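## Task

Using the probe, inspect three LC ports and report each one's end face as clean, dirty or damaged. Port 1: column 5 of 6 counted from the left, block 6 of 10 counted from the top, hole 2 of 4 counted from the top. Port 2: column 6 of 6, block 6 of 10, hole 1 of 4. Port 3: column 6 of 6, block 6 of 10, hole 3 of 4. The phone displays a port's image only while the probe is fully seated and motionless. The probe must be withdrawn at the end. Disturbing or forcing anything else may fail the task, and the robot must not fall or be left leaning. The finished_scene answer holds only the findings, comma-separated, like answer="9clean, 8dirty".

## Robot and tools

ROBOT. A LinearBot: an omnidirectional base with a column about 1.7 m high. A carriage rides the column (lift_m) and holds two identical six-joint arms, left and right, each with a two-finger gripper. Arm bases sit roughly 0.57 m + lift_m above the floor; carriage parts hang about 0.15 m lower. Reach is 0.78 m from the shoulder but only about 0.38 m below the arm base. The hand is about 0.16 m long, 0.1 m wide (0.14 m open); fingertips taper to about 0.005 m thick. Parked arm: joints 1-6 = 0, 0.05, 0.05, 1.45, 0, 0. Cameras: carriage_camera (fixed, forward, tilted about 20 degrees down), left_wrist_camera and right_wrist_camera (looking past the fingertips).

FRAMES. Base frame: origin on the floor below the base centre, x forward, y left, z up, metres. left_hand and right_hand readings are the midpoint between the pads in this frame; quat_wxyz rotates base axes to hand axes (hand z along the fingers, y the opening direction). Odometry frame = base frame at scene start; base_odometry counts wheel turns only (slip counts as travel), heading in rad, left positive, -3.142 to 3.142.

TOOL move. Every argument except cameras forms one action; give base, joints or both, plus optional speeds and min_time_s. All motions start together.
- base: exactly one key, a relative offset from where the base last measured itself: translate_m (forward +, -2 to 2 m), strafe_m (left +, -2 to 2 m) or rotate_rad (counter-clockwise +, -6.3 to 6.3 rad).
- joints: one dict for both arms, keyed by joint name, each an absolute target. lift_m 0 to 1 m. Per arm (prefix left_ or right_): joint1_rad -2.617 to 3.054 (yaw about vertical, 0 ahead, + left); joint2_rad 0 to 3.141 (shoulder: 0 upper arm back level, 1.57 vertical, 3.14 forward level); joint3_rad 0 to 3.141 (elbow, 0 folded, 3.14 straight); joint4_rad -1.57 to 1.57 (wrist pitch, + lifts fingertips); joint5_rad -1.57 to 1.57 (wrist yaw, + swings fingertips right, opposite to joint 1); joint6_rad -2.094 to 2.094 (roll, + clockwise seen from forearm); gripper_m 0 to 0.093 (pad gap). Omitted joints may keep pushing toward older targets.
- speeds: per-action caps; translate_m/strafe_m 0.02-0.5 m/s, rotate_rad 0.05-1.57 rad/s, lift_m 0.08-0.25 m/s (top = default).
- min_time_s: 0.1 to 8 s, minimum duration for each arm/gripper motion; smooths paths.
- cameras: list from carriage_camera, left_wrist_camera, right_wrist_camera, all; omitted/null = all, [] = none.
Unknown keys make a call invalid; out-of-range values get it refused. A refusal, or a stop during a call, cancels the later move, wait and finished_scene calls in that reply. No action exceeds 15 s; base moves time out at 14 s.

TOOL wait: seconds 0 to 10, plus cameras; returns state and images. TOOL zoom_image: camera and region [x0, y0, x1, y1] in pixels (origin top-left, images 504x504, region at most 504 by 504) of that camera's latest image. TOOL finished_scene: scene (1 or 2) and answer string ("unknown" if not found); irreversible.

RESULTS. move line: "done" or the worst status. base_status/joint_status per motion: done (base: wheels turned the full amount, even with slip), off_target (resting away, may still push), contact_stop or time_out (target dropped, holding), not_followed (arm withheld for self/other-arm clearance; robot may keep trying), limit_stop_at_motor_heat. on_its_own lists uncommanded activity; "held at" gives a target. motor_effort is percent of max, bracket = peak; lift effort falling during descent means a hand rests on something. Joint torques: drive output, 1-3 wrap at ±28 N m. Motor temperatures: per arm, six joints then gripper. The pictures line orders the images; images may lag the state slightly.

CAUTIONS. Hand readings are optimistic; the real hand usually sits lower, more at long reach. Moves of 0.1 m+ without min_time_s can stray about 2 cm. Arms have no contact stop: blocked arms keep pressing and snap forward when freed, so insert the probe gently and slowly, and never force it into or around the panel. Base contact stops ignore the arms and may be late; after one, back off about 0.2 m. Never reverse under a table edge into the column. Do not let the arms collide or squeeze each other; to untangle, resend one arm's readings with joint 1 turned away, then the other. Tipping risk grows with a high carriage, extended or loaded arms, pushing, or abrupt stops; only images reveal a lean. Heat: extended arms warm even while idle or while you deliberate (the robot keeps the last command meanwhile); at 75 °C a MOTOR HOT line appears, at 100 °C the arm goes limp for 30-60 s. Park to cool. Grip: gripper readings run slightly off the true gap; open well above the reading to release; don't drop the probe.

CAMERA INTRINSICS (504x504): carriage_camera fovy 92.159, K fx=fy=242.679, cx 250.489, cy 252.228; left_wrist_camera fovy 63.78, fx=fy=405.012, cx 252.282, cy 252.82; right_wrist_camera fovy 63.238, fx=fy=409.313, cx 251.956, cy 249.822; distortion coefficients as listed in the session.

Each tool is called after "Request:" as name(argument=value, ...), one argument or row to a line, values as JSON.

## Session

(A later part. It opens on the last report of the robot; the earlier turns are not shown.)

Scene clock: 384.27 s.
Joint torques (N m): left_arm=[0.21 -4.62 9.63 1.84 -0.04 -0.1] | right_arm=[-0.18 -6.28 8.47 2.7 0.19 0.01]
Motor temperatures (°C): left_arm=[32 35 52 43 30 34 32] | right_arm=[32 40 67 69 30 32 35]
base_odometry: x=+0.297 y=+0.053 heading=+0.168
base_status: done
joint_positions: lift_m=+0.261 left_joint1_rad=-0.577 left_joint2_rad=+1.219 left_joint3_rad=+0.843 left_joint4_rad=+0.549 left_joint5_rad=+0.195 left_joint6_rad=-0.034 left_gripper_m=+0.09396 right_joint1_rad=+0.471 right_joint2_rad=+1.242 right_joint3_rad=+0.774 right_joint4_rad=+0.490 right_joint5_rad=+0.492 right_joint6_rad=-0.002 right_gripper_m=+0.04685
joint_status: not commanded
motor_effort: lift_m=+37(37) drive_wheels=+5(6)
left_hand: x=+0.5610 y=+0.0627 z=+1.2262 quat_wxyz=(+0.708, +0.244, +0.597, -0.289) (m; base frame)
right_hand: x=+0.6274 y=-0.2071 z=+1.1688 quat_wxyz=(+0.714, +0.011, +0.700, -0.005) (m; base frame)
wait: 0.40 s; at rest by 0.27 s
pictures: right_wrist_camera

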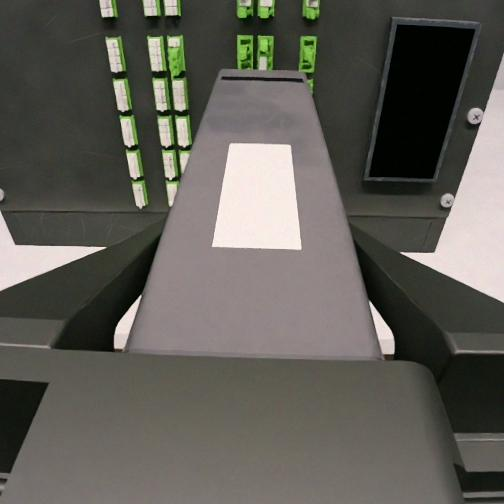

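Request:
move(
  base={"translate_m": 0.008},
  speeds={"translate_m": 0.03},
  cameras=[],
)

Request:
wait(
  seconds=0.4,
  cameras=["right_wrist_camera"],
)

Request:
zoom_image(
  camera="right_wrist_camera",
  region=[240, 25, 290, 75],
)

Scene clock: 387.67 s.
Joint torques (N m): left_arm=[0.32 -4.68 9.59 1.86 -0.06 -0.1] | right_arm=[-0.13 -6.22 8.68 2.65 0.17 0.02]
Motor temperatures (°C): left_arm=[32 35 52 43 30 34 32] | right_arm=[32 40 67 69 30 32 35]
move: done
base_odometry: x=+0.305 y=+0.054 heading=+0.168
base_status: done
joint_positions: lift_m=+0.261 left_joint1_rad=-0.577 left_joint2_rad=+1.219 left_joint3_rad=+0.843 left_joint4_rad=+0.549 left_joint5_rad=+0.195 left_joint6_rad=-0.034 left_gripper_m=+0.09396 right_joint1_rad=+0.471 right_joint2_rad=+1.242 right_joint3_rad=+0.774 right_joint4_rad=+0.491 right_joint5_rad=+0.492 right_joint6_rad=-0.002 right_gripper_m=+0.04685
joint_status: not commanded
motor_effort: lift_m=+37(37) drive_wheels=+4(9)
left_hand: x=+0.5610 y=+0.0627 z=+1.2262 quat_wxyz=(+0.708, +0.244, +0.597, -0.289) (m; base frame)
right_hand: x=+0.6275 y=-0.2070 z=+1.1688 quat_wxyz=(+0.714, +0.011, +0.700, -0.005) (m; base frame)
pictures: none
No camera images: "cameras" was empty.

Scene clock: 388.07 s.
Joint torques (N m): left_arm=[0.25 -4.6 9.54 1.86 -0.07 -0.1] | right_arm=[-0.17 -6.19 8.51 2.63 0.18 0.02]
Motor temperatures (°C): left_arm=[32 35 52 43 30 34 32] | right_arm=[32 40 67 69 30 32 35]
base_odometry: x=+0.305 y=+0.054 heading=+0.168
base_status: done
joint_positions: lift_m=+0.261 left_joint1_rad=-0.577 left_joint2_rad=+1.219 left_joint3_rad=+0.843 left_joint4_rad=+0.549 left_joint5_rad=+0.195 left_joint6_rad=-0.034 left_gripper_m=+0.09396 right_joint1_rad=+0.471 right_joint2_rad=+1.242 right_joint3_rad=+0.774 right_joint4_rad=+0.491 right_joint5_rad=+0.492 right_joint6_rad=-0.002 right_gripper_m=+0.04685
joint_status: not commanded
motor_effort: lift_m=+37(37) drive_wheels=+3(9)
left_hand: x=+0.5610 y=+0.0627 z=+1.2262 quat_wxyz=(+0.708, +0.244, +0.597, -0.289) (m; base frame)
right_hand: x=+0.6275 y=-0.2070 z=+1.1688 quat_wxyz=(+0.714, +0.011, +0.700, -0.005) (m; base frame)
wait: 0.40 s; at rest by 0.27 s
pictures: right_wrist_camera

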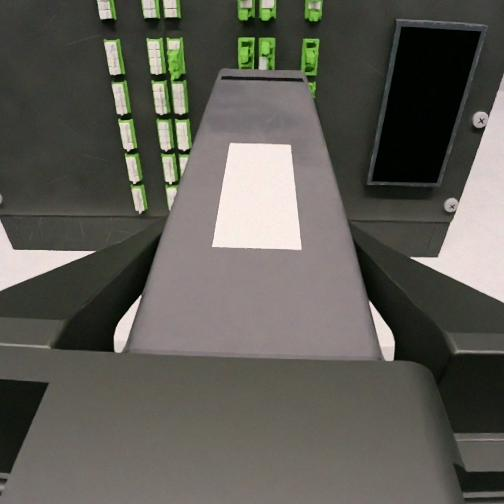

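Scaled by 10.080.

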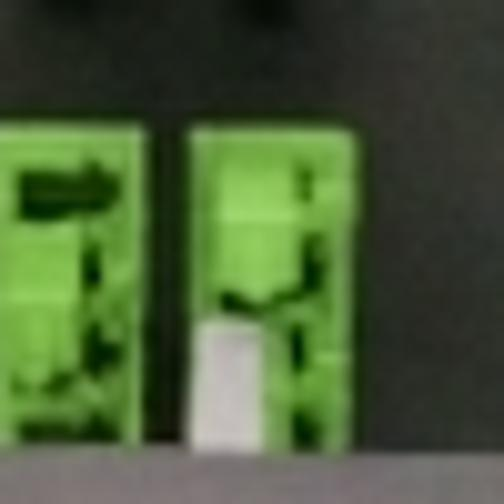

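Request:
move(
  joints={"right_joint5_rad": 0.512},
  cameras=[],
)

Request:
move(
  joints={"right_joint5_rad": 0.502},
  cameras=[],
)

Request:
wait(
  seconds=0.4,
  cameras=["right_wrist_camera", "left_wrist_camera"],
)

Request:
zoom_image(
  camera="right_wrist_camera",
  region=[240, 25, 290, 75],
)

Request:
zoom_image(
  camera="left_wrist_camera",
  region=[250, 130, 330, 210],
)

Scene clock: 390.27 s.
Joint torques (N m): left_arm=[0.28 -4.64 9.61 1.85 -0.03 -0.1] | right_arm=[-0.03 -6.3 8.55 2.67 0.3 0.01]
Motor temperatures (°C): left_arm=[32 35 52 43 30 34 32] | right_arm=[32 40 67 69 30 32 35]
move: done
base_odometry: x=+0.305 y=+0.054 heading=+0.168
base_status: not commanded
joint_positions: lift_m=+0.261 left_joint1_rad=-0.577 left_joint2_rad=+1.219 left_joint3_rad=+0.843 left_joint4_rad=+0.549 left_joint5_rad=+0.195 left_joint6_rad=-0.034 left_gripper_m=+0.09396 right_joint1_rad=+0.471 right_joint2_rad=+1.242 right_joint3_rad=+0.774 right_joint4_rad=+0.491 right_joint5_rad=+0.497 right_joint6_rad=-0.002 right_gripper_m=+0.04685
joint_status: all done
motor_effort: lift_m=+37(37) drive_wheels=+3(3)
left_hand: x=+0.5610 y=+0.0627 z=+1.2262 quat_wxyz=(+0.708, +0.244, +0.597, -0.289) (m; base frame)
right_hand: x=+0.6275 y=-0.2078 z=+1.1687 quat_wxyz=(+0.714, +0.012, +0.700, -0.006) (m; base frame)
pictures: none
No camera images: "cameras" was empty.

Scene clock: 390.57 s.
Joint torques (N m): left_arm=[0.23 -4.62 9.65 1.84 -0.05 -0.11] | right_arm=[-0.05 -6.28 8.64 2.66 0.25 0.01]
Motor temperatures (°C): left_arm=[32 35 52 43 30 34 32] | right_arm=[32 40 67 69 30 32 35]
move: done
base_odometry: x=+0.305 y=+0.054 heading=+0.168
base_status: not commanded
joint_positions: lift_m=+0.261 left_joint1_rad=-0.577 left_joint2_rad=+1.219 left_joint3_rad=+0.843 left_joint4_rad=+0.549 left_joint5_rad=+0.195 left_joint6_rad=-0.034 left_gripper_m=+0.09396 right_joint1_rad=+0.471 right_joint2_rad=+1.242 right_joint3_rad=+0.774 right_joint4_rad=+0.491 right_joint5_rad=+0.497 right_joint6_rad=-0.002 right_gripper_m=+0.04685
joint_status: all done
motor_effort: lift_m=+37(37) drive_wheels=+3(3)
left_hand: x=+0.5610 y=+0.0627 z=+1.2262 quat_wxyz=(+0.708, +0.244, +0.597, -0.289) (m; base frame)
right_hand: x=+0.6275 y=-0.2078 z=+1.1687 quat_wxyz=(+0.714, +0.012, +0.700, -0.006) (m; base frame)
pictures: none
No camera images: "cameras" was empty.

Scene clock: 390.97 s.
Joint torques (N m): left_arm=[0.32 -4.55 9.58 1.85 -0.04 -0.11] | right_arm=[-0.17 -6.27 8.53 2.64 0.28 0.02]
Motor temperatures (°C): left_arm=[32 35 52 43 30 34 32] | right_arm=[32 40 67 69 30 32 35]
base_odometry: x=+0.305 y=+0.054 heading=+0.168
base_status: not commanded
joint_positions: lift_m=+0.261 left_joint1_rad=-0.577 left_joint2_rad=+1.219 left_joint3_rad=+0.843 left_joint4_rad=+0.549 left_joint5_rad=+0.195 left_joint6_rad=-0.034 left_gripper_m=+0.09396 right_joint1_rad=+0.471 right_joint2_rad=+1.242 right_joint3_rad=+0.774 right_joint4_rad=+0.491 right_joint5_rad=+0.497 right_joint6_rad=-0.002 right_gripper_m=+0.04685
joint_status: all done
motor_effort: lift_m=+37(37) drive_wheels=+3(3)
left_hand: x=+0.5610 y=+0.0627 z=+1.2262 quat_wxyz=(+0.708, +0.244, +0.597, -0.289) (m; base frame)
right_hand: x=+0.6275 y=-0.2078 z=+1.1687 quat_wxyz=(+0.714, +0.012, +0.700, -0.006) (m; base frame)
wait: 0.40 s; at rest by 0.27 s
pictures: left_wrist_camera, right_wrist_camera

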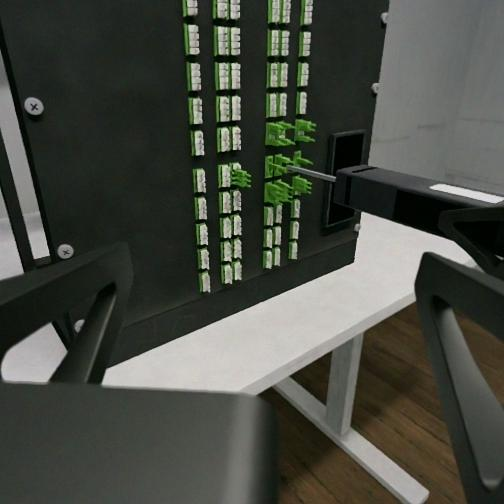

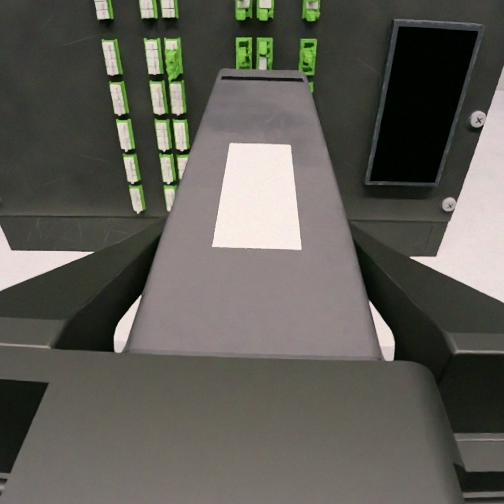

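Scaled by 10.080.

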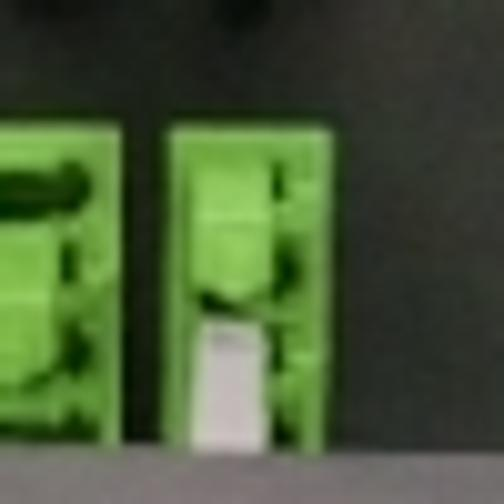

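Scaled by 6.300.

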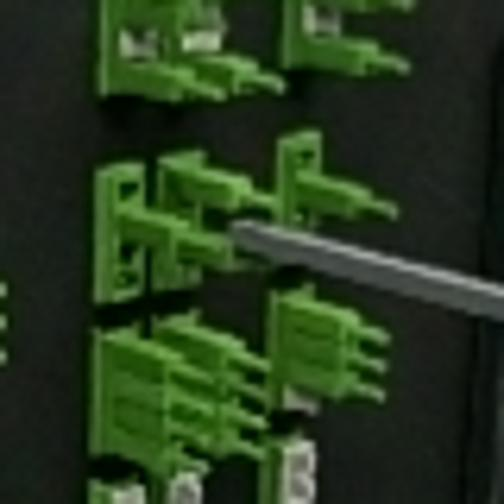

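Request:
move(
  base={"translate_m": 0.007},
  speeds={"translate_m": 0.03},
  cameras=[],
)

Request:
wait(
  seconds=0.4,
  cameras=["right_wrist_camera"],
)

Request:
zoom_image(
  camera="right_wrist_camera",
  region=[240, 25, 290, 75],
)

Scene clock: 395.50 s.
Joint torques (N m): left_arm=[0.36 -4.66 9.59 1.86 -0.07 -0.11] | right_arm=[-0.16 -6.28 8.49 2.65 0.24 0.02]
Motor temperatures (°C): left_arm=[32 35 52 43 30 34 32] | right_arm=[32 40 68 69 30 32 35]
move: done
base_odometry: x=+0.312 y=+0.056 heading=+0.168
base_status: done
joint_positions: lift_m=+0.261 left_joint1_rad=-0.577 left_joint2_rad=+1.219 left_joint3_rad=+0.843 left_joint4_rad=+0.549 left_joint5_rad=+0.195 left_joint6_rad=-0.034 left_gripper_m=+0.09396 right_joint1_rad=+0.471 right_joint2_rad=+1.242 right_joint3_rad=+0.774 right_joint4_rad=+0.491 right_joint5_rad=+0.497 right_joint6_rad=-0.002 right_gripper_m=+0.04685
joint_status: not commanded
motor_effort: lift_m=+37(37) drive_wheels=-6(8)
left_hand: x=+0.5610 y=+0.0627 z=+1.2262 quat_wxyz=(+0.708, +0.244, +0.597, -0.289) (m; base frame)
right_hand: x=+0.6275 y=-0.2078 z=+1.1687 quat_wxyz=(+0.714, +0.012, +0.700, -0.006) (m; base frame)
pictures: none
No camera images: "cameras" was empty.

Scene clock: 395.90 s.
Joint torques (N m): left_arm=[0.21 -4.6 9.48 1.84 -0.05 -0.1] | right_arm=[-0.21 -6.26 8.54 2.64 0.25 -0.02]
Motor temperatures (°C): left_arm=[32 35 52 43 30 34 32] | right_arm=[32 40 68 69 30 32 35]
base_odometry: x=+0.312 y=+0.056 heading=+0.168
base_status: done
joint_positions: lift_m=+0.261 left_joint1_rad=-0.577 left_joint2_rad=+1.219 left_joint3_rad=+0.843 left_joint4_rad=+0.549 left_joint5_rad=+0.195 left_joint6_rad=-0.034 left_gripper_m=+0.09396 right_joint1_rad=+0.471 right_joint2_rad=+1.242 right_joint3_rad=+0.774 right_joint4_rad=+0.491 right_joint5_rad=+0.497 right_joint6_rad=-0.002 right_gripper_m=+0.04685
joint_status: not commanded
motor_effort: lift_m=+37(37) drive_wheels=-6(8)
left_hand: x=+0.5610 y=+0.0627 z=+1.2262 quat_wxyz=(+0.708, +0.244, +0.597, -0.289) (m; base frame)
right_hand: x=+0.6275 y=-0.2078 z=+1.1687 quat_wxyz=(+0.714, +0.012, +0.700, -0.006) (m; base frame)
wait: 0.40 s; at rest by 0.27 s
pictures: right_wrist_camera

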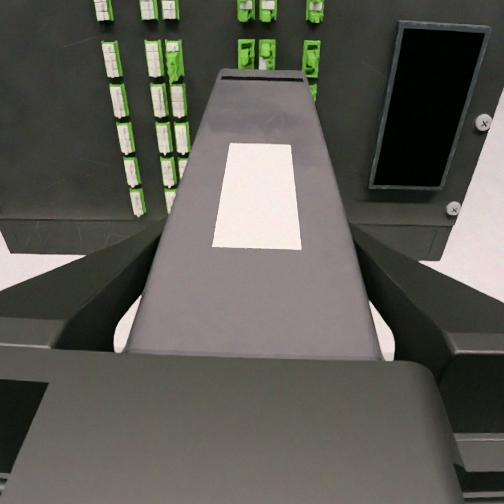

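Scaled by 10.080.

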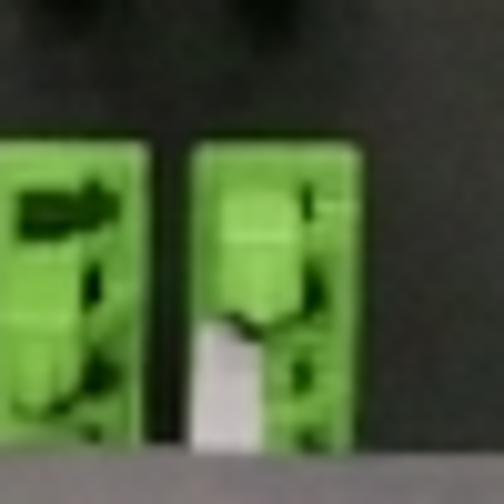

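Request:
move(
  joints={"right_joint5_rad": 0.519},
  cameras=[],
)

Request:
move(
  joints={"right_joint5_rad": 0.508},
  base={"translate_m": 0.004},
  speeds={"translate_m": 0.02},
  cameras=[],
)

Request:
wait(
  seconds=0.4,
  cameras=["right_wrist_camera"],
)

Request:
zoom_image(
  camera="right_wrist_camera",
  region=[240, 25, 290, 75],
)

Scene clock: 399.60 s.
Joint torques (N m): left_arm=[0.25 -4.62 9.59 1.85 -0.06 -0.09] | right_arm=[-0.13 -6.26 8.5 2.64 0.31 0.02]
Motor temperatures (°C): left_arm=[32 35 52 43 30 34 32] | right_arm=[32 40 68 69 30 32 35]
move: done
base_odometry: x=+0.312 y=+0.056 heading=+0.168
base_status: not commanded
joint_positions: lift_m=+0.261 left_joint1_rad=-0.577 left_joint2_rad=+1.219 left_joint3_rad=+0.843 left_joint4_rad=+0.549 left_joint5_rad=+0.195 left_joint6_rad=-0.034 left_gripper_m=+0.09396 right_joint1_rad=+0.471 right_joint2_rad=+1.242 right_joint3_rad=+0.774 right_joint4_rad=+0.491 right_joint5_rad=+0.504 right_joint6_rad=-0.002 right_gripper_m=+0.04685
joint_status: all done
motor_effort: lift_m=+37(37) drive_wheels=-6(6)
left_hand: x=+0.5610 y=+0.0627 z=+1.2262 quat_wxyz=(+0.708, +0.244, +0.597, -0.289) (m; base frame)
right_hand: x=+0.6275 y=-0.2090 z=+1.1687 quat_wxyz=(+0.714, +0.015, +0.700, -0.009) (m; base frame)
pictures: none
No camera images: "cameras" was empty.

Scene clock: 400.17 s.
Joint torques (N m): left_arm=[0.23 -4.59 9.57 1.86 -0.05 -0.09] | right_arm=[-0.02 -6.3 8.55 2.63 0.25 -0.01]
Motor temperatures (°C): left_arm=[32 35 52 43 30 34 32] | right_arm=[32 40 68 69 30 32 35]
move: done
base_odometry: x=+0.315 y=+0.056 heading=+0.168
base_status: done
joint_positions: lift_m=+0.261 left_joint1_rad=-0.577 left_joint2_rad=+1.219 left_joint3_rad=+0.843 left_joint4_rad=+0.549 left_joint5_rad=+0.195 left_joint6_rad=-0.034 left_gripper_m=+0.09396 right_joint1_rad=+0.471 right_joint2_rad=+1.242 right_joint3_rad=+0.774 right_joint4_rad=+0.491 right_joint5_rad=+0.504 right_joint6_rad=-0.002 right_gripper_m=+0.04685
joint_status: all done
motor_effort: lift_m=+37(37) drive_wheels=-7(8)
left_hand: x=+0.5610 y=+0.0627 z=+1.2262 quat_wxyz=(+0.708, +0.244, +0.597, -0.289) (m; base frame)
right_hand: x=+0.6275 y=-0.2090 z=+1.1688 quat_wxyz=(+0.714, +0.015, +0.700, -0.009) (m; base frame)
pictures: none
No camera images: "cameras" was empty.

Scene clock: 400.57 s.
Joint torques (N m): left_arm=[0.24 -4.59 9.61 1.86 -0.04 -0.12] | right_arm=[-0.2 -6.28 8.53 2.64 0.23 0.03]
Motor temperatures (°C): left_arm=[32 35 52 43 30 34 32] | right_arm=[32 40 68 69 30 32 35]
base_odometry: x=+0.315 y=+0.056 heading=+0.168
base_status: done
joint_positions: lift_m=+0.261 left_joint1_rad=-0.577 left_joint2_rad=+1.219 left_joint3_rad=+0.843 left_joint4_rad=+0.549 left_joint5_rad=+0.195 left_joint6_rad=-0.034 left_gripper_m=+0.09396 right_joint1_rad=+0.471 right_joint2_rad=+1.242 right_joint3_rad=+0.774 right_joint4_rad=+0.491 right_joint5_rad=+0.504 right_joint6_rad=-0.002 right_gripper_m=+0.04685
joint_status: all done
motor_effort: lift_m=+37(37) drive_wheels=-7(8)
left_hand: x=+0.5610 y=+0.0627 z=+1.2262 quat_wxyz=(+0.708, +0.244, +0.597, -0.289) (m; base frame)
right_hand: x=+0.6275 y=-0.2090 z=+1.1688 quat_wxyz=(+0.714, +0.015, +0.700, -0.009) (m; base frame)
wait: 0.40 s; at rest by 0.27 s
pictures: right_wrist_camera

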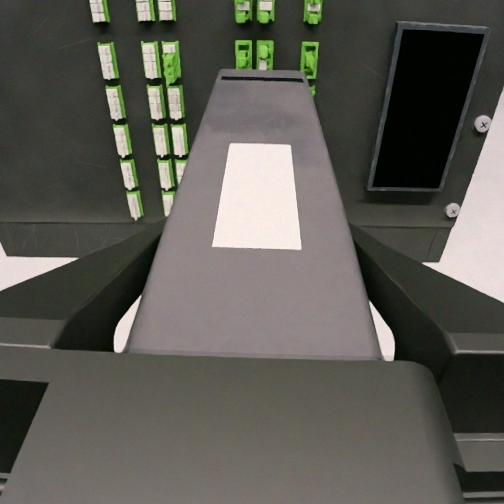

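Scaled by 10.080.

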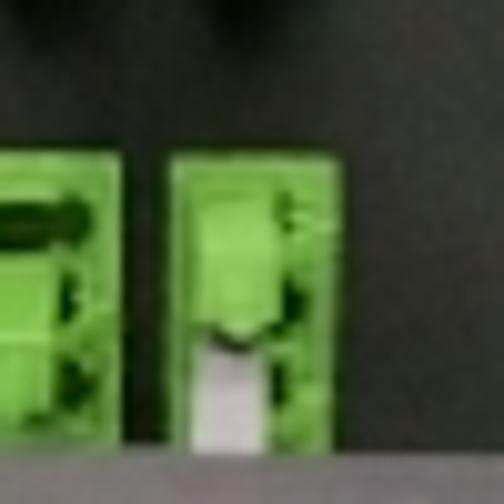

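Request:
move(
  joints={"right_joint5_rad": 0.521},
  cameras=[],
)

Request:
move(
  joints={"right_joint5_rad": 0.510},
  base={"translate_m": 0.005},
  speeds={"translate_m": 0.02},
  cameras=[],
)

Request:
wait(
  seconds=0.4,
  cameras=["right_wrist_camera"],
)

Request:
zoom_image(
  camera="right_wrist_camera",
  region=[240, 25, 290, 75],
)

Scene clock: 404.73 s.
Joint torques (N m): left_arm=[0.32 -4.67 9.5 1.86 -0.03 -0.1] | right_arm=[-0.23 -6.12 8.61 2.65 0.33 0.03]
Motor temperatures (°C): left_arm=[32 35 52 43 30 34 32] | right_arm=[32 40 68 69 30 32 35]
move: done
base_odometry: x=+0.315 y=+0.056 heading=+0.168
base_status: not commanded
joint_positions: lift_m=+0.261 left_joint1_rad=-0.577 left_joint2_rad=+1.219 left_joint3_rad=+0.843 left_joint4_rad=+0.549 left_joint5_rad=+0.195 left_joint6_rad=-0.034 left_gripper_m=+0.09396 right_joint1_rad=+0.471 right_joint2_rad=+1.242 right_joint3_rad=+0.774 right_joint4_rad=+0.491 right_joint5_rad=+0.507 right_joint6_rad=-0.002 right_gripper_m=+0.04685
joint_status: all done
motor_effort: lift_m=+37(37) drive_wheels=-7(7)
left_hand: x=+0.5610 y=+0.0627 z=+1.2262 quat_wxyz=(+0.708, +0.244, +0.597, -0.289) (m; base frame)
right_hand: x=+0.6275 y=-0.2095 z=+1.1688 quat_wxyz=(+0.714, +0.016, +0.700, -0.010) (m; base frame)
pictures: none
No camera images: "cameras" was empty.

Scene clock: 405.37 s.
Joint torques (N m): left_arm=[0.25 -4.53 9.55 1.84 -0.05 -0.11] | right_arm=[-0.06 -6.13 8.76 2.64 0.26 0.03]
Motor temperatures (°C): left_arm=[32 35 52 43 30 34 32] | right_arm=[32 40 68 69 30 32 35]
move: done
base_odometry: x=+0.320 y=+0.057 heading=+0.169
base_status: done
joint_positions: lift_m=+0.261 left_joint1_rad=-0.577 left_joint2_rad=+1.219 left_joint3_rad=+0.843 left_joint4_rad=+0.549 left_joint5_rad=+0.195 left_joint6_rad=-0.034 left_gripper_m=+0.09396 right_joint1_rad=+0.471 right_joint2_rad=+1.242 right_joint3_rad=+0.774 right_joint4_rad=+0.492 right_joint5_rad=+0.508 right_joint6_rad=-0.002 right_gripper_m=+0.04685
joint_status: all done
motor_effort: lift_m=+37(37) drive_wheels=-6(7)
left_hand: x=+0.5610 y=+0.0627 z=+1.2263 quat_wxyz=(+0.708, +0.244, +0.597, -0.289) (m; base frame)
right_hand: x=+0.6275 y=-0.2098 z=+1.1689 quat_wxyz=(+0.714, +0.016, +0.700, -0.010) (m; base frame)
pictures: none
No camera images: "cameras" was empty.

Scene clock: 405.77 s.
Joint torques (N m): left_arm=[0.2 -4.64 9.55 1.85 -0.04 -0.1] | right_arm=[-0.18 -6.23 8.57 2.63 0.21 0.03]
Motor temperatures (°C): left_arm=[32 35 52 43 30 34 32] | right_arm=[32 40 68 69 30 32 35]
base_odometry: x=+0.320 y=+0.057 heading=+0.169
base_status: done
joint_positions: lift_m=+0.261 left_joint1_rad=-0.577 left_joint2_rad=+1.219 left_joint3_rad=+0.843 left_joint4_rad=+0.549 left_joint5_rad=+0.195 left_joint6_rad=-0.034 left_gripper_m=+0.09396 right_joint1_rad=+0.471 right_joint2_rad=+1.242 right_joint3_rad=+0.774 right_joint4_rad=+0.492 right_joint5_rad=+0.508 right_joint6_rad=-0.002 right_gripper_m=+0.04685
joint_status: all done
motor_effort: lift_m=+37(37) drive_wheels=-6(7)
left_hand: x=+0.5610 y=+0.0627 z=+1.2263 quat_wxyz=(+0.708, +0.244, +0.597, -0.289) (m; base frame)
right_hand: x=+0.6275 y=-0.2098 z=+1.1689 quat_wxyz=(+0.714, +0.016, +0.700, -0.010) (m; base frame)
wait: 0.40 s; at rest by 0.27 s
pictures: right_wrist_camera

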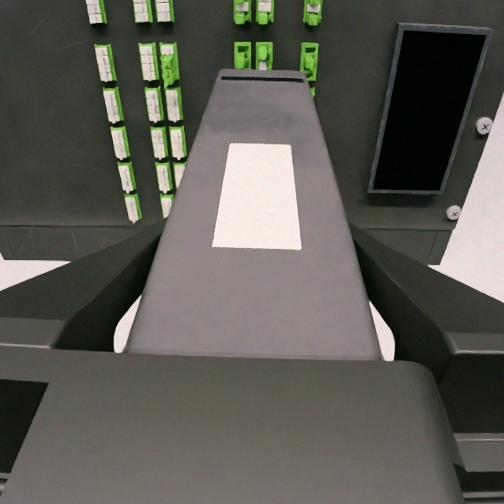

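Scaled by 10.080.

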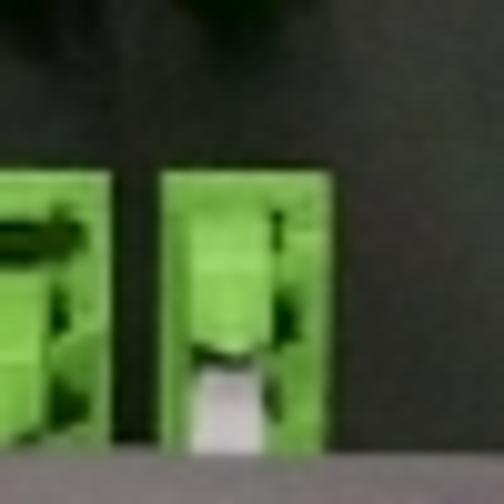

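Request:
move(
  base={"translate_m": 0.004},
  speeds={"translate_m": 0.02},
  cameras=[],
)

Request:
wait(
  seconds=0.4,
  cameras=["right_wrist_camera"],
)

Request:
zoom_image(
  camera="right_wrist_camera",
  region=[240, 25, 290, 75],
)

Scene clock: 408.20 s.
Joint torques (N m): left_arm=[0.27 -4.56 9.61 1.87 -0.05 -0.1] | right_arm=[-0.84 -4.7 8.55 2.81 0.08 0.01]
Motor temperatures (°C): left_arm=[32 35 52 43 30 34 32] | right_arm=[32 40 68 69 30 32 35]
move: done
base_odometry: x=+0.324 y=+0.058 heading=+0.169
base_status: done
joint_positions: lift_m=+0.261 left_joint1_rad=-0.577 left_joint2_rad=+1.219 left_joint3_rad=+0.843 left_joint4_rad=+0.549 left_joint5_rad=+0.195 left_joint6_rad=-0.034 left_gripper_m=+0.09396 right_joint1_rad=+0.479 right_joint2_rad=+1.229 right_joint3_rad=+0.774 right_joint4_rad=+0.476 right_joint5_rad=+0.519 right_joint6_rad=-0.002 right_gripper_m=+0.04685
joint_status: not commanded
motor_effort: lift_m=+37(37) drive_wheels=+3(6)
left_hand: x=+0.5610 y=+0.0627 z=+1.2263 quat_wxyz=(+0.708, +0.244, +0.597, -0.289) (m; base frame)
right_hand: x=+0.6242 y=-0.2096 z=+1.1704 quat_wxyz=(+0.713, +0.017, +0.701, -0.011) (m; base frame)
pictures: none
No camera images: "cameras" was empty.

Scene clock: 408.60 s.
Joint torques (N m): left_arm=[0.32 -4.64 9.58 1.83 -0.06 -0.12] | right_arm=[-0.73 -4.74 8.5 2.8 0.06 0.01]
Motor temperatures (°C): left_arm=[32 35 52 43 30 34 32] | right_arm=[32 40 68 69 30 32 35]
base_odometry: x=+0.324 y=+0.058 heading=+0.169
base_status: done
joint_positions: lift_m=+0.261 left_joint1_rad=-0.577 left_joint2_rad=+1.219 left_joint3_rad=+0.843 left_joint4_rad=+0.549 left_joint5_rad=+0.195 left_joint6_rad=-0.034 left_gripper_m=+0.09396 right_joint1_rad=+0.479 right_joint2_rad=+1.229 right_joint3_rad=+0.774 right_joint4_rad=+0.476 right_joint5_rad=+0.519 right_joint6_rad=-0.002 right_gripper_m=+0.04685
joint_status: not commanded
motor_effort: lift_m=+37(37) drive_wheels=+3(6)
left_hand: x=+0.5610 y=+0.0627 z=+1.2263 quat_wxyz=(+0.708, +0.244, +0.597, -0.289) (m; base frame)
right_hand: x=+0.6242 y=-0.2096 z=+1.1704 quat_wxyz=(+0.713, +0.017, +0.701, -0.011) (m; base frame)
wait: 0.40 s; at rest by 0.27 s
pictures: right_wrist_camera

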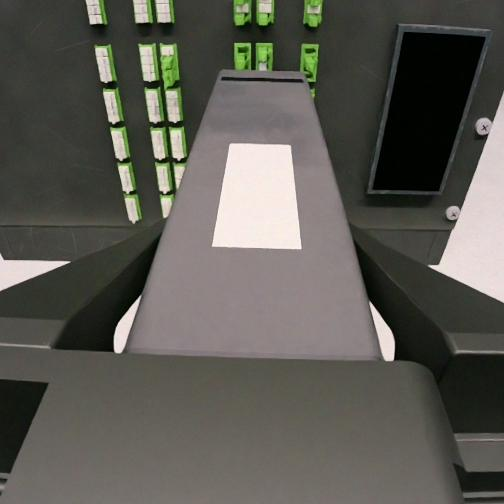

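Scaled by 10.080.

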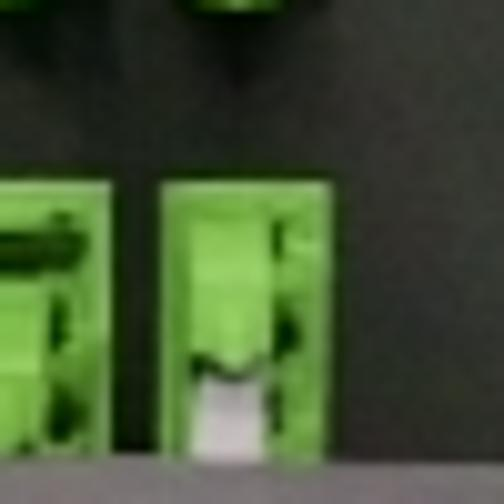

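Request:
move(
  base={"translate_m": -0.004},
  joints={"right_joint5_rad": 0.497},
  speeds={"translate_m": 0.02},
  cameras=[],
)

Request:
move(
  joints={"lift_m": 0.2620, "right_joint5_rad": 0.506},
  speeds={"lift_m": 0.08},
  cameras=[],
)

Request:
wait(
  seconds=0.4,
  cameras=["right_wrist_camera"],
)

Request:
zoom_image(
  camera="right_wrist_camera",
  region=[240, 25, 290, 75],
)

Scene clock: 412.70 s.
Joint torques (N m): left_arm=[0.31 -4.6 9.62 1.86 -0.05 -0.1] | right_arm=[-0.73 -5.46 8.44 2.73 0.05 0.03]
Motor temperatures (°C): left_arm=[32 35 53 43 30 34 32] | right_arm=[32 40 68 71 30 32 35]
move: done
base_odometry: x=+0.320 y=+0.057 heading=+0.169
base_status: done
joint_positions: lift_m=+0.261 left_joint1_rad=-0.577 left_joint2_rad=+1.219 left_joint3_rad=+0.843 left_joint4_rad=+0.549 left_joint5_rad=+0.195 left_joint6_rad=-0.034 left_gripper_m=+0.09396 right_joint1_rad=+0.479 right_joint2_rad=+1.235 right_joint3_rad=+0.774 right_joint4_rad=+0.482 right_joint5_rad=+0.510 right_joint6_rad=-0.002 right_gripper_m=+0.04685
joint_status: all done
motor_effort: lift_m=+37(37) drive_wheels=-5(7)
left_hand: x=+0.5610 y=+0.0627 z=+1.2263 quat_wxyz=(+0.708, +0.244, +0.597, -0.289) (m; base frame)
right_hand: x=+0.6254 y=-0.2075 z=+1.1695 quat_wxyz=(+0.714, +0.014, +0.700, -0.008) (m; base frame)
pictures: none
No camera images: "cameras" was empty.

Scene clock: 413.03 s.
Joint torques (N m): left_arm=[0.32 -4.59 9.57 1.85 -0.06 -0.1] | right_arm=[-0.75 -5.45 8.57 2.72 0.13 0.01]
Motor temperatures (°C): left_arm=[32 35 53 43 30 34 32] | right_arm=[32 40 68 71 30 32 35]
move: done
base_odometry: x=+0.320 y=+0.057 heading=+0.169
base_status: not commanded
joint_positions: lift_m=+0.262 left_joint1_rad=-0.577 left_joint2_rad=+1.219 left_joint3_rad=+0.843 left_joint4_rad=+0.550 left_joint5_rad=+0.195 left_joint6_rad=-0.034 left_gripper_m=+0.09396 right_joint1_rad=+0.479 right_joint2_rad=+1.235 right_joint3_rad=+0.774 right_joint4_rad=+0.484 right_joint5_rad=+0.510 right_joint6_rad=-0.002 right_gripper_m=+0.04685
joint_status: all done
motor_effort: lift_m=+49(51) drive_wheels=-5(5)
left_hand: x=+0.5610 y=+0.0628 z=+1.2270 quat_wxyz=(+0.708, +0.244, +0.597, -0.289) (m; base frame)
right_hand: x=+0.6254 y=-0.2075 z=+1.1704 quat_wxyz=(+0.714, +0.014, +0.700, -0.008) (m; base frame)
pictures: none
No camera images: "cameras" was empty.

Scene clock: 413.43 s.
Joint torques (N m): left_arm=[0.29 -4.57 9.59 1.86 -0.06 -0.09] | right_arm=[-0.77 -5.45 8.5 2.72 0.12 0.02]
Motor temperatures (°C): left_arm=[32 35 53 43 30 34 32] | right_arm=[32 40 68 71 30 32 35]
base_odometry: x=+0.320 y=+0.057 heading=+0.169
base_status: not commanded
joint_positions: lift_m=+0.262 left_joint1_rad=-0.577 left_joint2_rad=+1.219 left_joint3_rad=+0.843 left_joint4_rad=+0.550 left_joint5_rad=+0.195 left_joint6_rad=-0.034 left_gripper_m=+0.09396 right_joint1_rad=+0.479 right_joint2_rad=+1.235 right_joint3_rad=+0.774 right_joint4_rad=+0.484 right_joint5_rad=+0.510 right_joint6_rad=-0.002 right_gripper_m=+0.04685
joint_status: all done
motor_effort: lift_m=+49(51) drive_wheels=-5(5)
left_hand: x=+0.5610 y=+0.0628 z=+1.2270 quat_wxyz=(+0.708, +0.244, +0.597, -0.289) (m; base frame)
right_hand: x=+0.6254 y=-0.2075 z=+1.1704 quat_wxyz=(+0.714, +0.014, +0.700, -0.008) (m; base frame)
wait: 0.40 s; at rest by 0.27 s
pictures: right_wrist_camera

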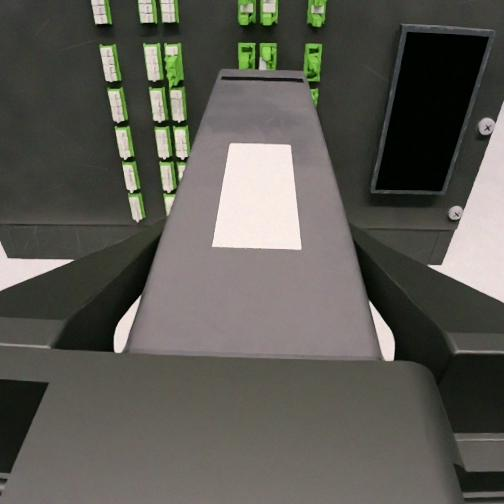

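Scaled by 10.080.

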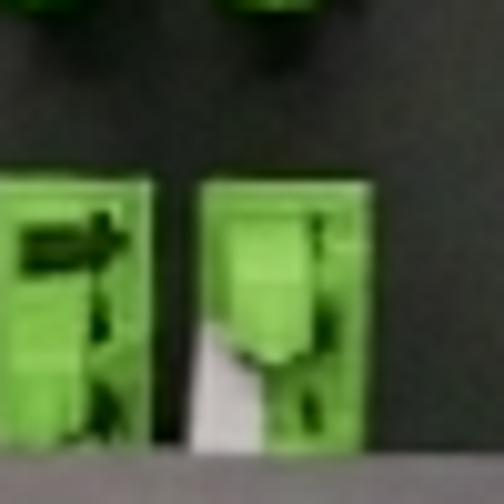

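Request:
move(
  joints={"right_joint5_rad": 0.531},
  cameras=[],
)

Request:
move(
  joints={"right_joint5_rad": 0.520},
  cameras=[],
)

Request:
wait(
  seconds=0.4,
  cameras=["right_wrist_camera"],
)

Request:
zoom_image(
  camera="right_wrist_camera",
  region=[240, 25, 290, 75],
)

Scene clock: 417.03 s.
Joint torques (N m): left_arm=[0.23 -4.66 9.65 1.85 -0.06 -0.11] | right_arm=[-0.79 -5.55 8.47 2.69 0.37 0.03]
Motor temperatures (°C): left_arm=[32 35 53 43 30 34 32] | right_arm=[32 40 68 71 30 32 35]
move: done
base_odometry: x=+0.320 y=+0.057 heading=+0.169
base_status: not commanded
joint_positions: lift_m=+0.262 left_joint1_rad=-0.577 left_joint2_rad=+1.219 left_joint3_rad=+0.843 left_joint4_rad=+0.550 left_joint5_rad=+0.195 left_joint6_rad=-0.034 left_gripper_m=+0.09396 right_joint1_rad=+0.479 right_joint2_rad=+1.235 right_joint3_rad=+0.774 right_joint4_rad=+0.484 right_joint5_rad=+0.517 right_joint6_rad=-0.002 right_gripper_m=+0.04685
joint_status: all done
motor_effort: lift_m=+49(49) drive_wheels=-5(5)
left_hand: x=+0.5610 y=+0.0628 z=+1.2270 quat_wxyz=(+0.708, +0.244, +0.597, -0.289) (m; base frame)
right_hand: x=+0.6254 y=-0.2087 z=+1.1704 quat_wxyz=(+0.714, +0.017, +0.700, -0.010) (m; base frame)
pictures: none
No camera images: "cameras" was empty.

Scene clock: 417.33 s.
Joint torques (N m): left_arm=[0.24 -4.62 9.61 1.84 -0.05 -0.1] | right_arm=[-0.75 -5.6 8.58 2.69 0.24 0.02]
Motor temperatures (°C): left_arm=[32 35 53 43 30 34 32] | right_arm=[32 40 68 72 30 32 35]
move: done
base_odometry: x=+0.320 y=+0.057 heading=+0.169
base_status: not commanded
joint_positions: lift_m=+0.262 left_joint1_rad=-0.577 left_joint2_rad=+1.219 left_joint3_rad=+0.843 left_joint4_rad=+0.550 left_joint5_rad=+0.195 left_joint6_rad=-0.034 left_gripper_m=+0.09396 right_joint1_rad=+0.479 right_joint2_rad=+1.235 right_joint3_rad=+0.774 right_joint4_rad=+0.484 right_joint5_rad=+0.517 right_joint6_rad=-0.002 right_gripper_m=+0.04685
joint_status: all done
motor_effort: lift_m=+49(49) drive_wheels=-5(5)
left_hand: x=+0.5610 y=+0.0628 z=+1.2270 quat_wxyz=(+0.708, +0.244, +0.597, -0.289) (m; base frame)
right_hand: x=+0.6254 y=-0.2087 z=+1.1704 quat_wxyz=(+0.714, +0.017, +0.700, -0.011) (m; base frame)
pictures: none
No camera images: "cameras" was empty.

Scene clock: 417.73 s.
Joint torques (N m): left_arm=[0.34 -4.68 9.63 1.84 -0.05 -0.11] | right_arm=[-0.73 -5.53 8.57 2.7 0.22 0.01]
Motor temperatures (°C): left_arm=[32 35 53 43 30 34 32] | right_arm=[32 40 68 72 30 32 35]
base_odometry: x=+0.320 y=+0.057 heading=+0.169
base_status: not commanded
joint_positions: lift_m=+0.262 left_joint1_rad=-0.577 left_joint2_rad=+1.219 left_joint3_rad=+0.843 left_joint4_rad=+0.550 left_joint5_rad=+0.195 left_joint6_rad=-0.034 left_gripper_m=+0.09396 right_joint1_rad=+0.479 right_joint2_rad=+1.235 right_joint3_rad=+0.774 right_joint4_rad=+0.484 right_joint5_rad=+0.517 right_joint6_rad=-0.002 right_gripper_m=+0.04685
joint_status: all done
motor_effort: lift_m=+49(49) drive_wheels=-5(5)
left_hand: x=+0.5610 y=+0.0628 z=+1.2270 quat_wxyz=(+0.708, +0.244, +0.597, -0.289) (m; base frame)
right_hand: x=+0.6254 y=-0.2087 z=+1.1704 quat_wxyz=(+0.714, +0.017, +0.700, -0.011) (m; base frame)
wait: 0.40 s; at rest by 0.27 s
pictures: right_wrist_camera

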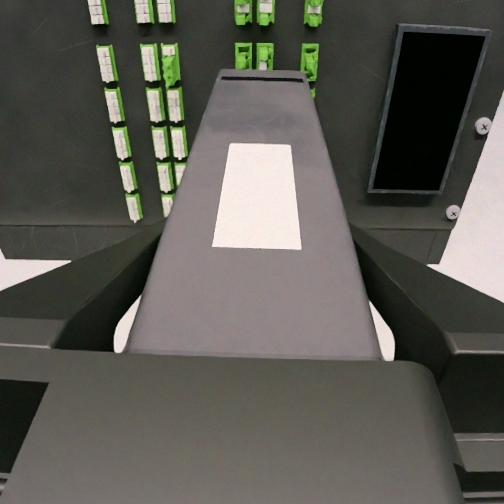

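Scaled by 10.080.

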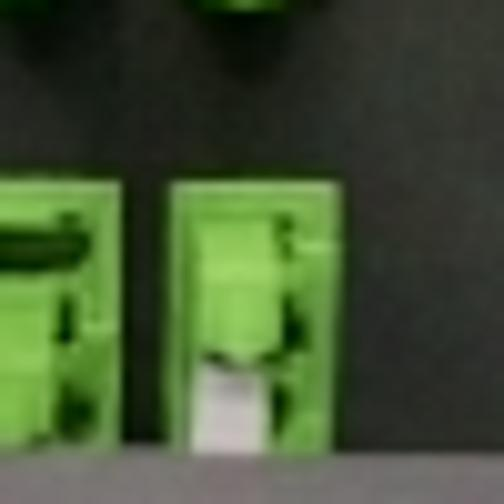

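Request:
move(
  joints={"right_joint5_rad": 0.533},
  cameras=[],
)

Request:
move(
  joints={"right_joint5_rad": 0.522},
  base={"translate_m": 0.003},
  speeds={"translate_m": 0.02},
  cameras=[],
)

Request:
wait(
  seconds=0.4,
  cameras=["right_wrist_camera"],
)

Request:
zoom_image(
  camera="right_wrist_camera",
  region=[240, 25, 290, 75],
)

Scene clock: 420.17 s.
Joint torques (N m): left_arm=[0.35 -4.7 9.57 1.85 -0.05 -0.1] | right_arm=[-0.79 -5.52 8.49 2.73 0.34 0.04]
Motor temperatures (°C): left_arm=[32 35 53 43 30 34 32] | right_arm=[32 40 68 72 30 32 35]
move: done
base_odometry: x=+0.320 y=+0.057 heading=+0.169
base_status: not commanded
joint_positions: lift_m=+0.262 left_joint1_rad=-0.577 left_joint2_rad=+1.219 left_joint3_rad=+0.843 left_joint4_rad=+0.550 left_joint5_rad=+0.195 left_joint6_rad=-0.034 left_gripper_m=+0.09396 right_joint1_rad=+0.479 right_joint2_rad=+1.235 right_joint3_rad=+0.774 right_joint4_rad=+0.484 right_joint5_rad=+0.520 right_joint6_rad=-0.002 right_gripper_m=+0.04685
joint_status: all done
motor_effort: lift_m=+49(49) drive_wheels=-5(5)
left_hand: x=+0.5610 y=+0.0628 z=+1.2270 quat_wxyz=(+0.708, +0.244, +0.597, -0.289) (m; base frame)
right_hand: x=+0.6253 y=-0.2091 z=+1.1704 quat_wxyz=(+0.714, +0.018, +0.700, -0.011) (m; base frame)
pictures: none
No camera images: "cameras" was empty.

Scene clock: 420.80 s.
Joint torques (N m): left_arm=[0.38 -4.63 9.68 1.84 -0.04 -0.11] | right_arm=[-0.88 -5.75 8.42 2.68 0.21 0.04]
Motor temperatures (°C): left_arm=[32 35 53 43 30 34 32] | right_arm=[32 40 68 72 30 32 35]
move: done
base_odometry: x=+0.323 y=+0.058 heading=+0.169
base_status: done
joint_positions: lift_m=+0.262 left_joint1_rad=-0.577 left_joint2_rad=+1.219 left_joint3_rad=+0.843 left_joint4_rad=+0.550 left_joint5_rad=+0.195 left_joint6_rad=-0.034 left_gripper_m=+0.09396 right_joint1_rad=+0.479 right_joint2_rad=+1.237 right_joint3_rad=+0.774 right_joint4_rad=+0.486 right_joint5_rad=+0.520 right_joint6_rad=-0.002 right_gripper_m=+0.04685
joint_status: all done
motor_effort: lift_m=+49(49) drive_wheels=+3(6)
left_hand: x=+0.5610 y=+0.0628 z=+1.2270 quat_wxyz=(+0.708, +0.244, +0.597, -0.289) (m; base frame)
right_hand: x=+0.6257 y=-0.2090 z=+1.1702 quat_wxyz=(+0.714, +0.018, +0.700, -0.011) (m; base frame)
pictures: none
No camera images: "cameras" was empty.

Scene clock: 421.20 s.
Joint torques (N m): left_arm=[0.28 -4.68 9.55 1.85 -0.05 -0.11] | right_arm=[-0.81 -5.67 8.55 2.72 0.22 0.04]
Motor temperatures (°C): left_arm=[32 35 53 43 30 34 32] | right_arm=[32 40 68 72 30 32 35]
base_odometry: x=+0.323 y=+0.058 heading=+0.169
base_status: done
joint_positions: lift_m=+0.262 left_joint1_rad=-0.577 left_joint2_rad=+1.219 left_joint3_rad=+0.843 left_joint4_rad=+0.550 left_joint5_rad=+0.195 left_joint6_rad=-0.034 left_gripper_m=+0.09396 right_joint1_rad=+0.479 right_joint2_rad=+1.237 right_joint3_rad=+0.774 right_joint4_rad=+0.486 right_joint5_rad=+0.520 right_joint6_rad=-0.002 right_gripper_m=+0.04685
joint_status: all done
motor_effort: lift_m=+49(49) drive_wheels=+3(6)
left_hand: x=+0.5610 y=+0.0628 z=+1.2270 quat_wxyz=(+0.708, +0.244, +0.597, -0.289) (m; base frame)
right_hand: x=+0.6257 y=-0.2090 z=+1.1702 quat_wxyz=(+0.714, +0.018, +0.700, -0.011) (m; base frame)
wait: 0.40 s; at rest by 0.27 s
pictures: right_wrist_camera

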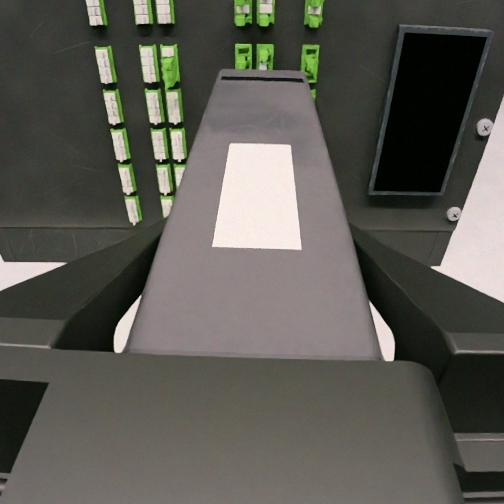

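Scaled by 10.080.

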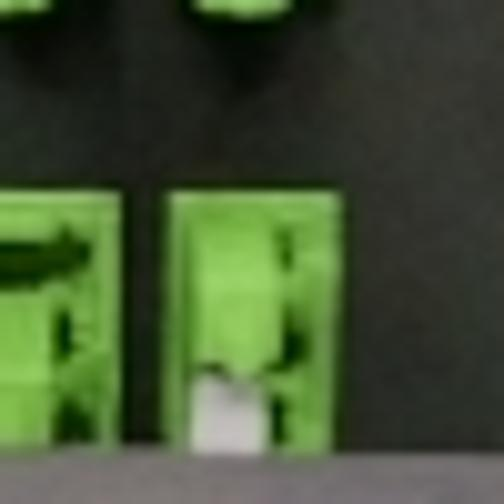

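Request:
move(
  base={"translate_m": 0.002},
  speeds={"translate_m": 0.02},
  cameras=["right_wrist_camera"],
)

Request:
zoom_image(
  camera="right_wrist_camera",
  region=[240, 25, 290, 75],
)

Scene clock: 423.17 s.
Joint torques (N m): left_arm=[0.24 -4.68 9.54 1.85 -0.03 -0.11] | right_arm=[-0.75 -5.86 8.69 2.67 0.26 0.02]
Motor temperatures (°C): left_arm=[32 35 53 43 30 34 32] | right_arm=[32 40 68 72 30 32 35]
move: done
base_odometry: x=+0.325 y=+0.058 heading=+0.169
base_status: done
joint_positions: lift_m=+0.262 left_joint1_rad=-0.577 left_joint2_rad=+1.219 left_joint3_rad=+0.843 left_joint4_rad=+0.549 left_joint5_rad=+0.195 left_joint6_rad=-0.034 left_gripper_m=+0.09396 right_joint1_rad=+0.479 right_joint2_rad=+1.239 right_joint3_rad=+0.774 right_joint4_rad=+0.488 right_joint5_rad=+0.520 right_joint6_rad=-0.002 right_gripper_m=+0.04685
joint_status: not commanded
motor_effort: lift_m=+49(49) drive_wheels=-6(7)
left_hand: x=+0.5610 y=+0.0627 z=+1.2269 quat_wxyz=(+0.708, +0.244, +0.597, -0.289) (m; base frame)
right_hand: x=+0.6259 y=-0.2089 z=+1.1701 quat_wxyz=(+0.714, +0.018, +0.700, -0.011) (m; base frame)
pictures: right_wrist_camera

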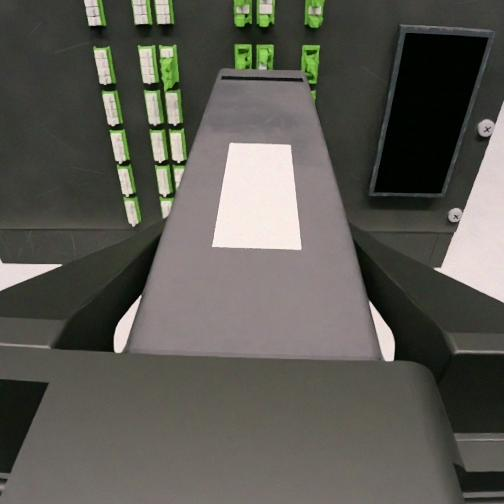

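Scaled by 10.080.

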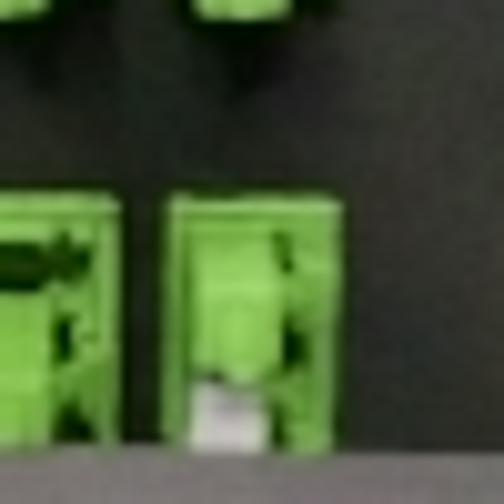

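Request:
move(
  base={"translate_m": 0.002},
  joints={"right_joint5_rad": 0.505},
  speeds={"translate_m": 0.02},
  cameras=[],
)

Request:
move(
  base={"strafe_m": -0.003},
  speeds={"strafe_m": 0.02},
  cameras=[],
)

Request:
move(
  base={"translate_m": 0.003},
  speeds={"translate_m": 0.02},
  cameras=["right_wrist_camera"],
)

Request:
zoom_image(
  camera="right_wrist_camera",
  region=[240, 25, 290, 75],
)

Scene clock: 425.73 s.
Joint torques (N m): left_arm=[0.27 -4.66 9.55 1.84 -0.06 -0.1] | right_arm=[-0.57 -5.78 8.31 2.65 0.05 0.02]
Motor temperatures (°C): left_arm=[32 35 53 43 30 34 32] | right_arm=[32 40 68 72 30 32 35]
move: done
base_odometry: x=+0.327 y=+0.059 heading=+0.170
base_status: done
joint_positions: lift_m=+0.262 left_joint1_rad=-0.577 left_joint2_rad=+1.219 left_joint3_rad=+0.843 left_joint4_rad=+0.549 left_joint5_rad=+0.195 left_joint6_rad=-0.034 left_gripper_m=+0.09396 right_joint1_rad=+0.478 right_joint2_rad=+1.239 right_joint3_rad=+0.774 right_joint4_rad=+0.489 right_joint5_rad=+0.512 right_joint6_rad=-0.002 right_gripper_m=+0.04685
joint_status: all done
motor_effort: lift_m=+49(49) drive_wheels=-5(6)
left_hand: x=+0.5610 y=+0.0627 z=+1.2268 quat_wxyz=(+0.708, +0.244, +0.597, -0.289) (m; base frame)
right_hand: x=+0.6262 y=-0.2080 z=+1.1701 quat_wxyz=(+0.714, +0.016, +0.700, -0.009) (m; base frame)
pictures: none
No camera images: "cameras" was empty.

Scene clock: 426.37 s.
Joint torques (N m): left_arm=[0.39 -4.63 9.57 1.88 -0.05 -0.1] | right_arm=[-0.68 -6.11 8.54 2.65 0.16 0.03]
Motor temperatures (°C): left_arm=[32 35 53 43 30 34 32] | right_arm=[32 40 68 72 30 32 35]
move: done
base_odometry: x=+0.327 y=+0.056 heading=+0.170
base_status: done
joint_positions: lift_m=+0.262 left_joint1_rad=-0.578 left_joint2_rad=+1.219 left_joint3_rad=+0.843 left_joint4_rad=+0.549 left_joint5_rad=+0.196 left_joint6_rad=-0.034 left_gripper_m=+0.09396 right_joint1_rad=+0.478 right_joint2_rad=+1.239 right_joint3_rad=+0.774 right_joint4_rad=+0.489 right_joint5_rad=+0.508 right_joint6_rad=-0.002 right_gripper_m=+0.04685
joint_status: not commanded
motor_effort: lift_m=+49(49) drive_wheels=-6(9)
left_hand: x=+0.5608 y=+0.0624 z=+1.2268 quat_wxyz=(+0.708, +0.244, +0.597, -0.289) (m; base frame)
right_hand: x=+0.6262 y=-0.2074 z=+1.1701 quat_wxyz=(+0.714, +0.014, +0.700, -0.008) (m; base frame)
pictures: none
No camera images: "cameras" was empty.

Scene clock: 427.10 s.
Joint torques (N m): left_arm=[0.25 -4.67 9.63 1.84 -0.04 -0.08] | right_arm=[-0.42 -5.89 8.49 2.65 0.19 0.02]
Motor temperatures (°C): left_arm=[32 35 53 43 30 34 32] | right_arm=[32 40 68 72 30 32 35]
move: done
base_odometry: x=+0.330 y=+0.057 heading=+0.170
base_status: done
joint_positions: lift_m=+0.262 left_joint1_rad=-0.578 left_joint2_rad=+1.219 left_joint3_rad=+0.843 left_joint4_rad=+0.550 left_joint5_rad=+0.196 left_joint6_rad=-0.034 left_gripper_m=+0.09396 right_joint1_rad=+0.476 right_joint2_rad=+1.240 right_joint3_rad=+0.774 right_joint4_rad=+0.489 right_joint5_rad=+0.507 right_joint6_rad=-0.002 right_gripper_m=+0.04685
joint_status: not commanded
motor_effort: lift_m=+49(49) drive_wheels=+3(6)
left_hand: x=+0.5607 y=+0.0625 z=+1.2270 quat_wxyz=(+0.708, +0.244, +0.596, -0.289) (m; base frame)
right_hand: x=+0.6264 y=-0.2076 z=+1.1700 quat_wxyz=(+0.714, +0.014, +0.700, -0.008) (m; base frame)
pictures: right_wrist_camera

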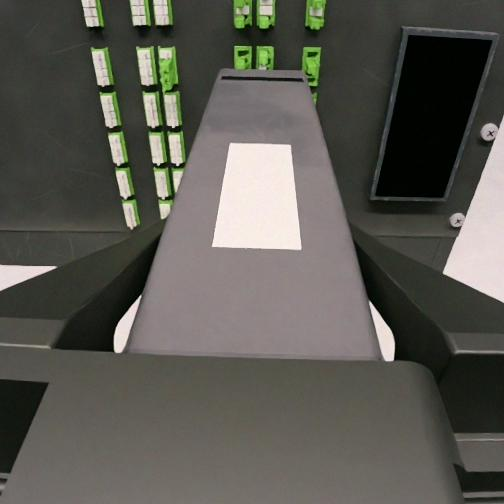

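Scaled by 10.080.

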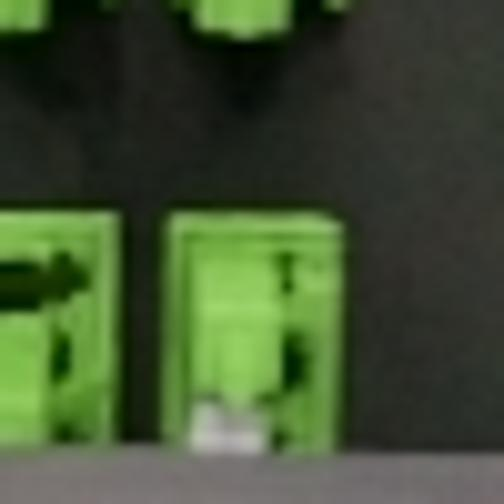

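Request:
move(
  base={"strafe_m": -0.002},
  joints={"right_joint5_rad": 0.498},
  speeds={"strafe_m": 0.02},
  cameras=[],
)

Request:
move(
  base={"translate_m": 0.003},
  speeds={"translate_m": 0.02},
  cameras=[],
)

Request:
move(
  base={"translate_m": 0.003},
  speeds={"translate_m": 0.02},
  cameras=["right_wrist_camera"],
)

Scene clock: 430.37 s.
Joint torques (N m): left_arm=[0.24 -4.6 9.54 1.84 -0.03 -0.08] | right_arm=[-0.64 -5.98 8.47 2.67 0.1 0.03]
Motor temperatures (°C): left_arm=[32 35 53 43 30 34 32] | right_arm=[32 40 68 72 30 32 35]
move: done
base_odometry: x=+0.330 y=+0.055 heading=+0.171
base_status: done
joint_positions: lift_m=+0.262 left_joint1_rad=-0.578 left_joint2_rad=+1.219 left_joint3_rad=+0.843 left_joint4_rad=+0.550 left_joint5_rad=+0.196 left_joint6_rad=-0.034 left_gripper_m=+0.09396 right_joint1_rad=+0.476 right_joint2_rad=+1.240 right_joint3_rad=+0.774 right_joint4_rad=+0.489 right_joint5_rad=+0.502 right_joint6_rad=-0.002 right_gripper_m=+0.04685
joint_status: all done
motor_effort: lift_m=+49(49) drive_wheels=-4(7)
left_hand: x=+0.5607 y=+0.0625 z=+1.2270 quat_wxyz=(+0.708, +0.244, +0.596, -0.289) (m; base frame)
right_hand: x=+0.6264 y=-0.2067 z=+1.1700 quat_wxyz=(+0.714, +0.012, +0.700, -0.006) (m; base frame)
pictures: none
No camera images: "cameras" was empty.

Scene clock: 431.00 s.
Joint torques (N m): left_arm=[0.32 -4.63 9.55 1.82 -0.03 -0.08] | right_arm=[-0.5 -6.17 8.44 2.67 0.11 0.03]
Motor temperatures (°C): left_arm=[32 35 53 43 30 34 32] | right_arm=[32 40 68 71 30 32 35]
move: done
base_odometry: x=+0.333 y=+0.056 heading=+0.171
base_status: done
joint_positions: lift_m=+0.262 left_joint1_rad=-0.578 left_joint2_rad=+1.219 left_joint3_rad=+0.843 left_joint4_rad=+0.550 left_joint5_rad=+0.196 left_joint6_rad=-0.034 left_gripper_m=+0.09396 right_joint1_rad=+0.474 right_joint2_rad=+1.241 right_joint3_rad=+0.774 right_joint4_rad=+0.490 right_joint5_rad=+0.502 right_joint6_rad=-0.002 right_gripper_m=+0.04685
joint_status: not commanded
motor_effort: lift_m=+49(49) drive_wheels=+2(6)
left_hand: x=+0.5607 y=+0.0625 z=+1.2270 quat_wxyz=(+0.708, +0.244, +0.596, -0.289) (m; base frame)
right_hand: x=+0.6269 y=-0.2073 z=+1.1697 quat_wxyz=(+0.714, +0.013, +0.700, -0.006) (m; base frame)
pictures: none
No camera images: "cameras" was empty.

Scene clock: 431.53 s.
Joint torques (N m): left_arm=[0.34 -4.67 9.59 1.82 -0.06 -0.11] | right_arm=[-0.68 -5.3 8.57 2.72 0.04 0.02]
Motor temperatures (°C): left_arm=[32 35 53 43 30 34 32] | right_arm=[32 40 68 72 30 32 35]
move: done
base_odometry: x=+0.336 y=+0.056 heading=+0.171
base_status: done
joint_positions: lift_m=+0.262 left_joint1_rad=-0.578 left_joint2_rad=+1.219 left_joint3_rad=+0.843 left_joint4_rad=+0.550 left_joint5_rad=+0.196 left_joint6_rad=-0.034 left_gripper_m=+0.09396 right_joint1_rad=+0.477 right_joint2_rad=+1.233 right_joint3_rad=+0.774 right_joint4_rad=+0.482 right_joint5_rad=+0.513 right_joint6_rad=-0.002 right_gripper_m=+0.04685
joint_status: not commanded
motor_effort: lift_m=+49(49) drive_wheels=+3(6)
left_hand: x=+0.5607 y=+0.0625 z=+1.2270 quat_wxyz=(+0.708, +0.244, +0.596, -0.289) (m; base frame)
right_hand: x=+0.6251 y=-0.2091 z=+1.1710 quat_wxyz=(+0.714, +0.016, +0.700, -0.010) (m; base frame)
pictures: right_wrist_camera

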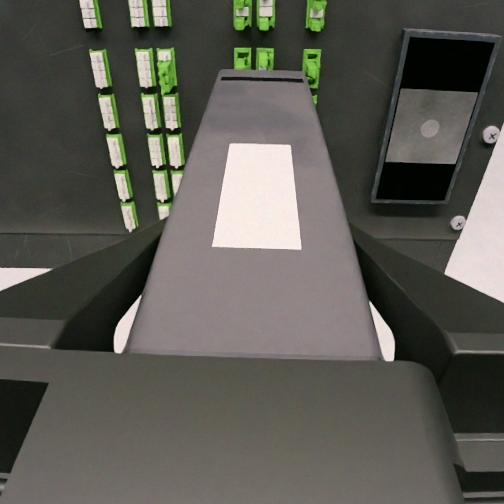

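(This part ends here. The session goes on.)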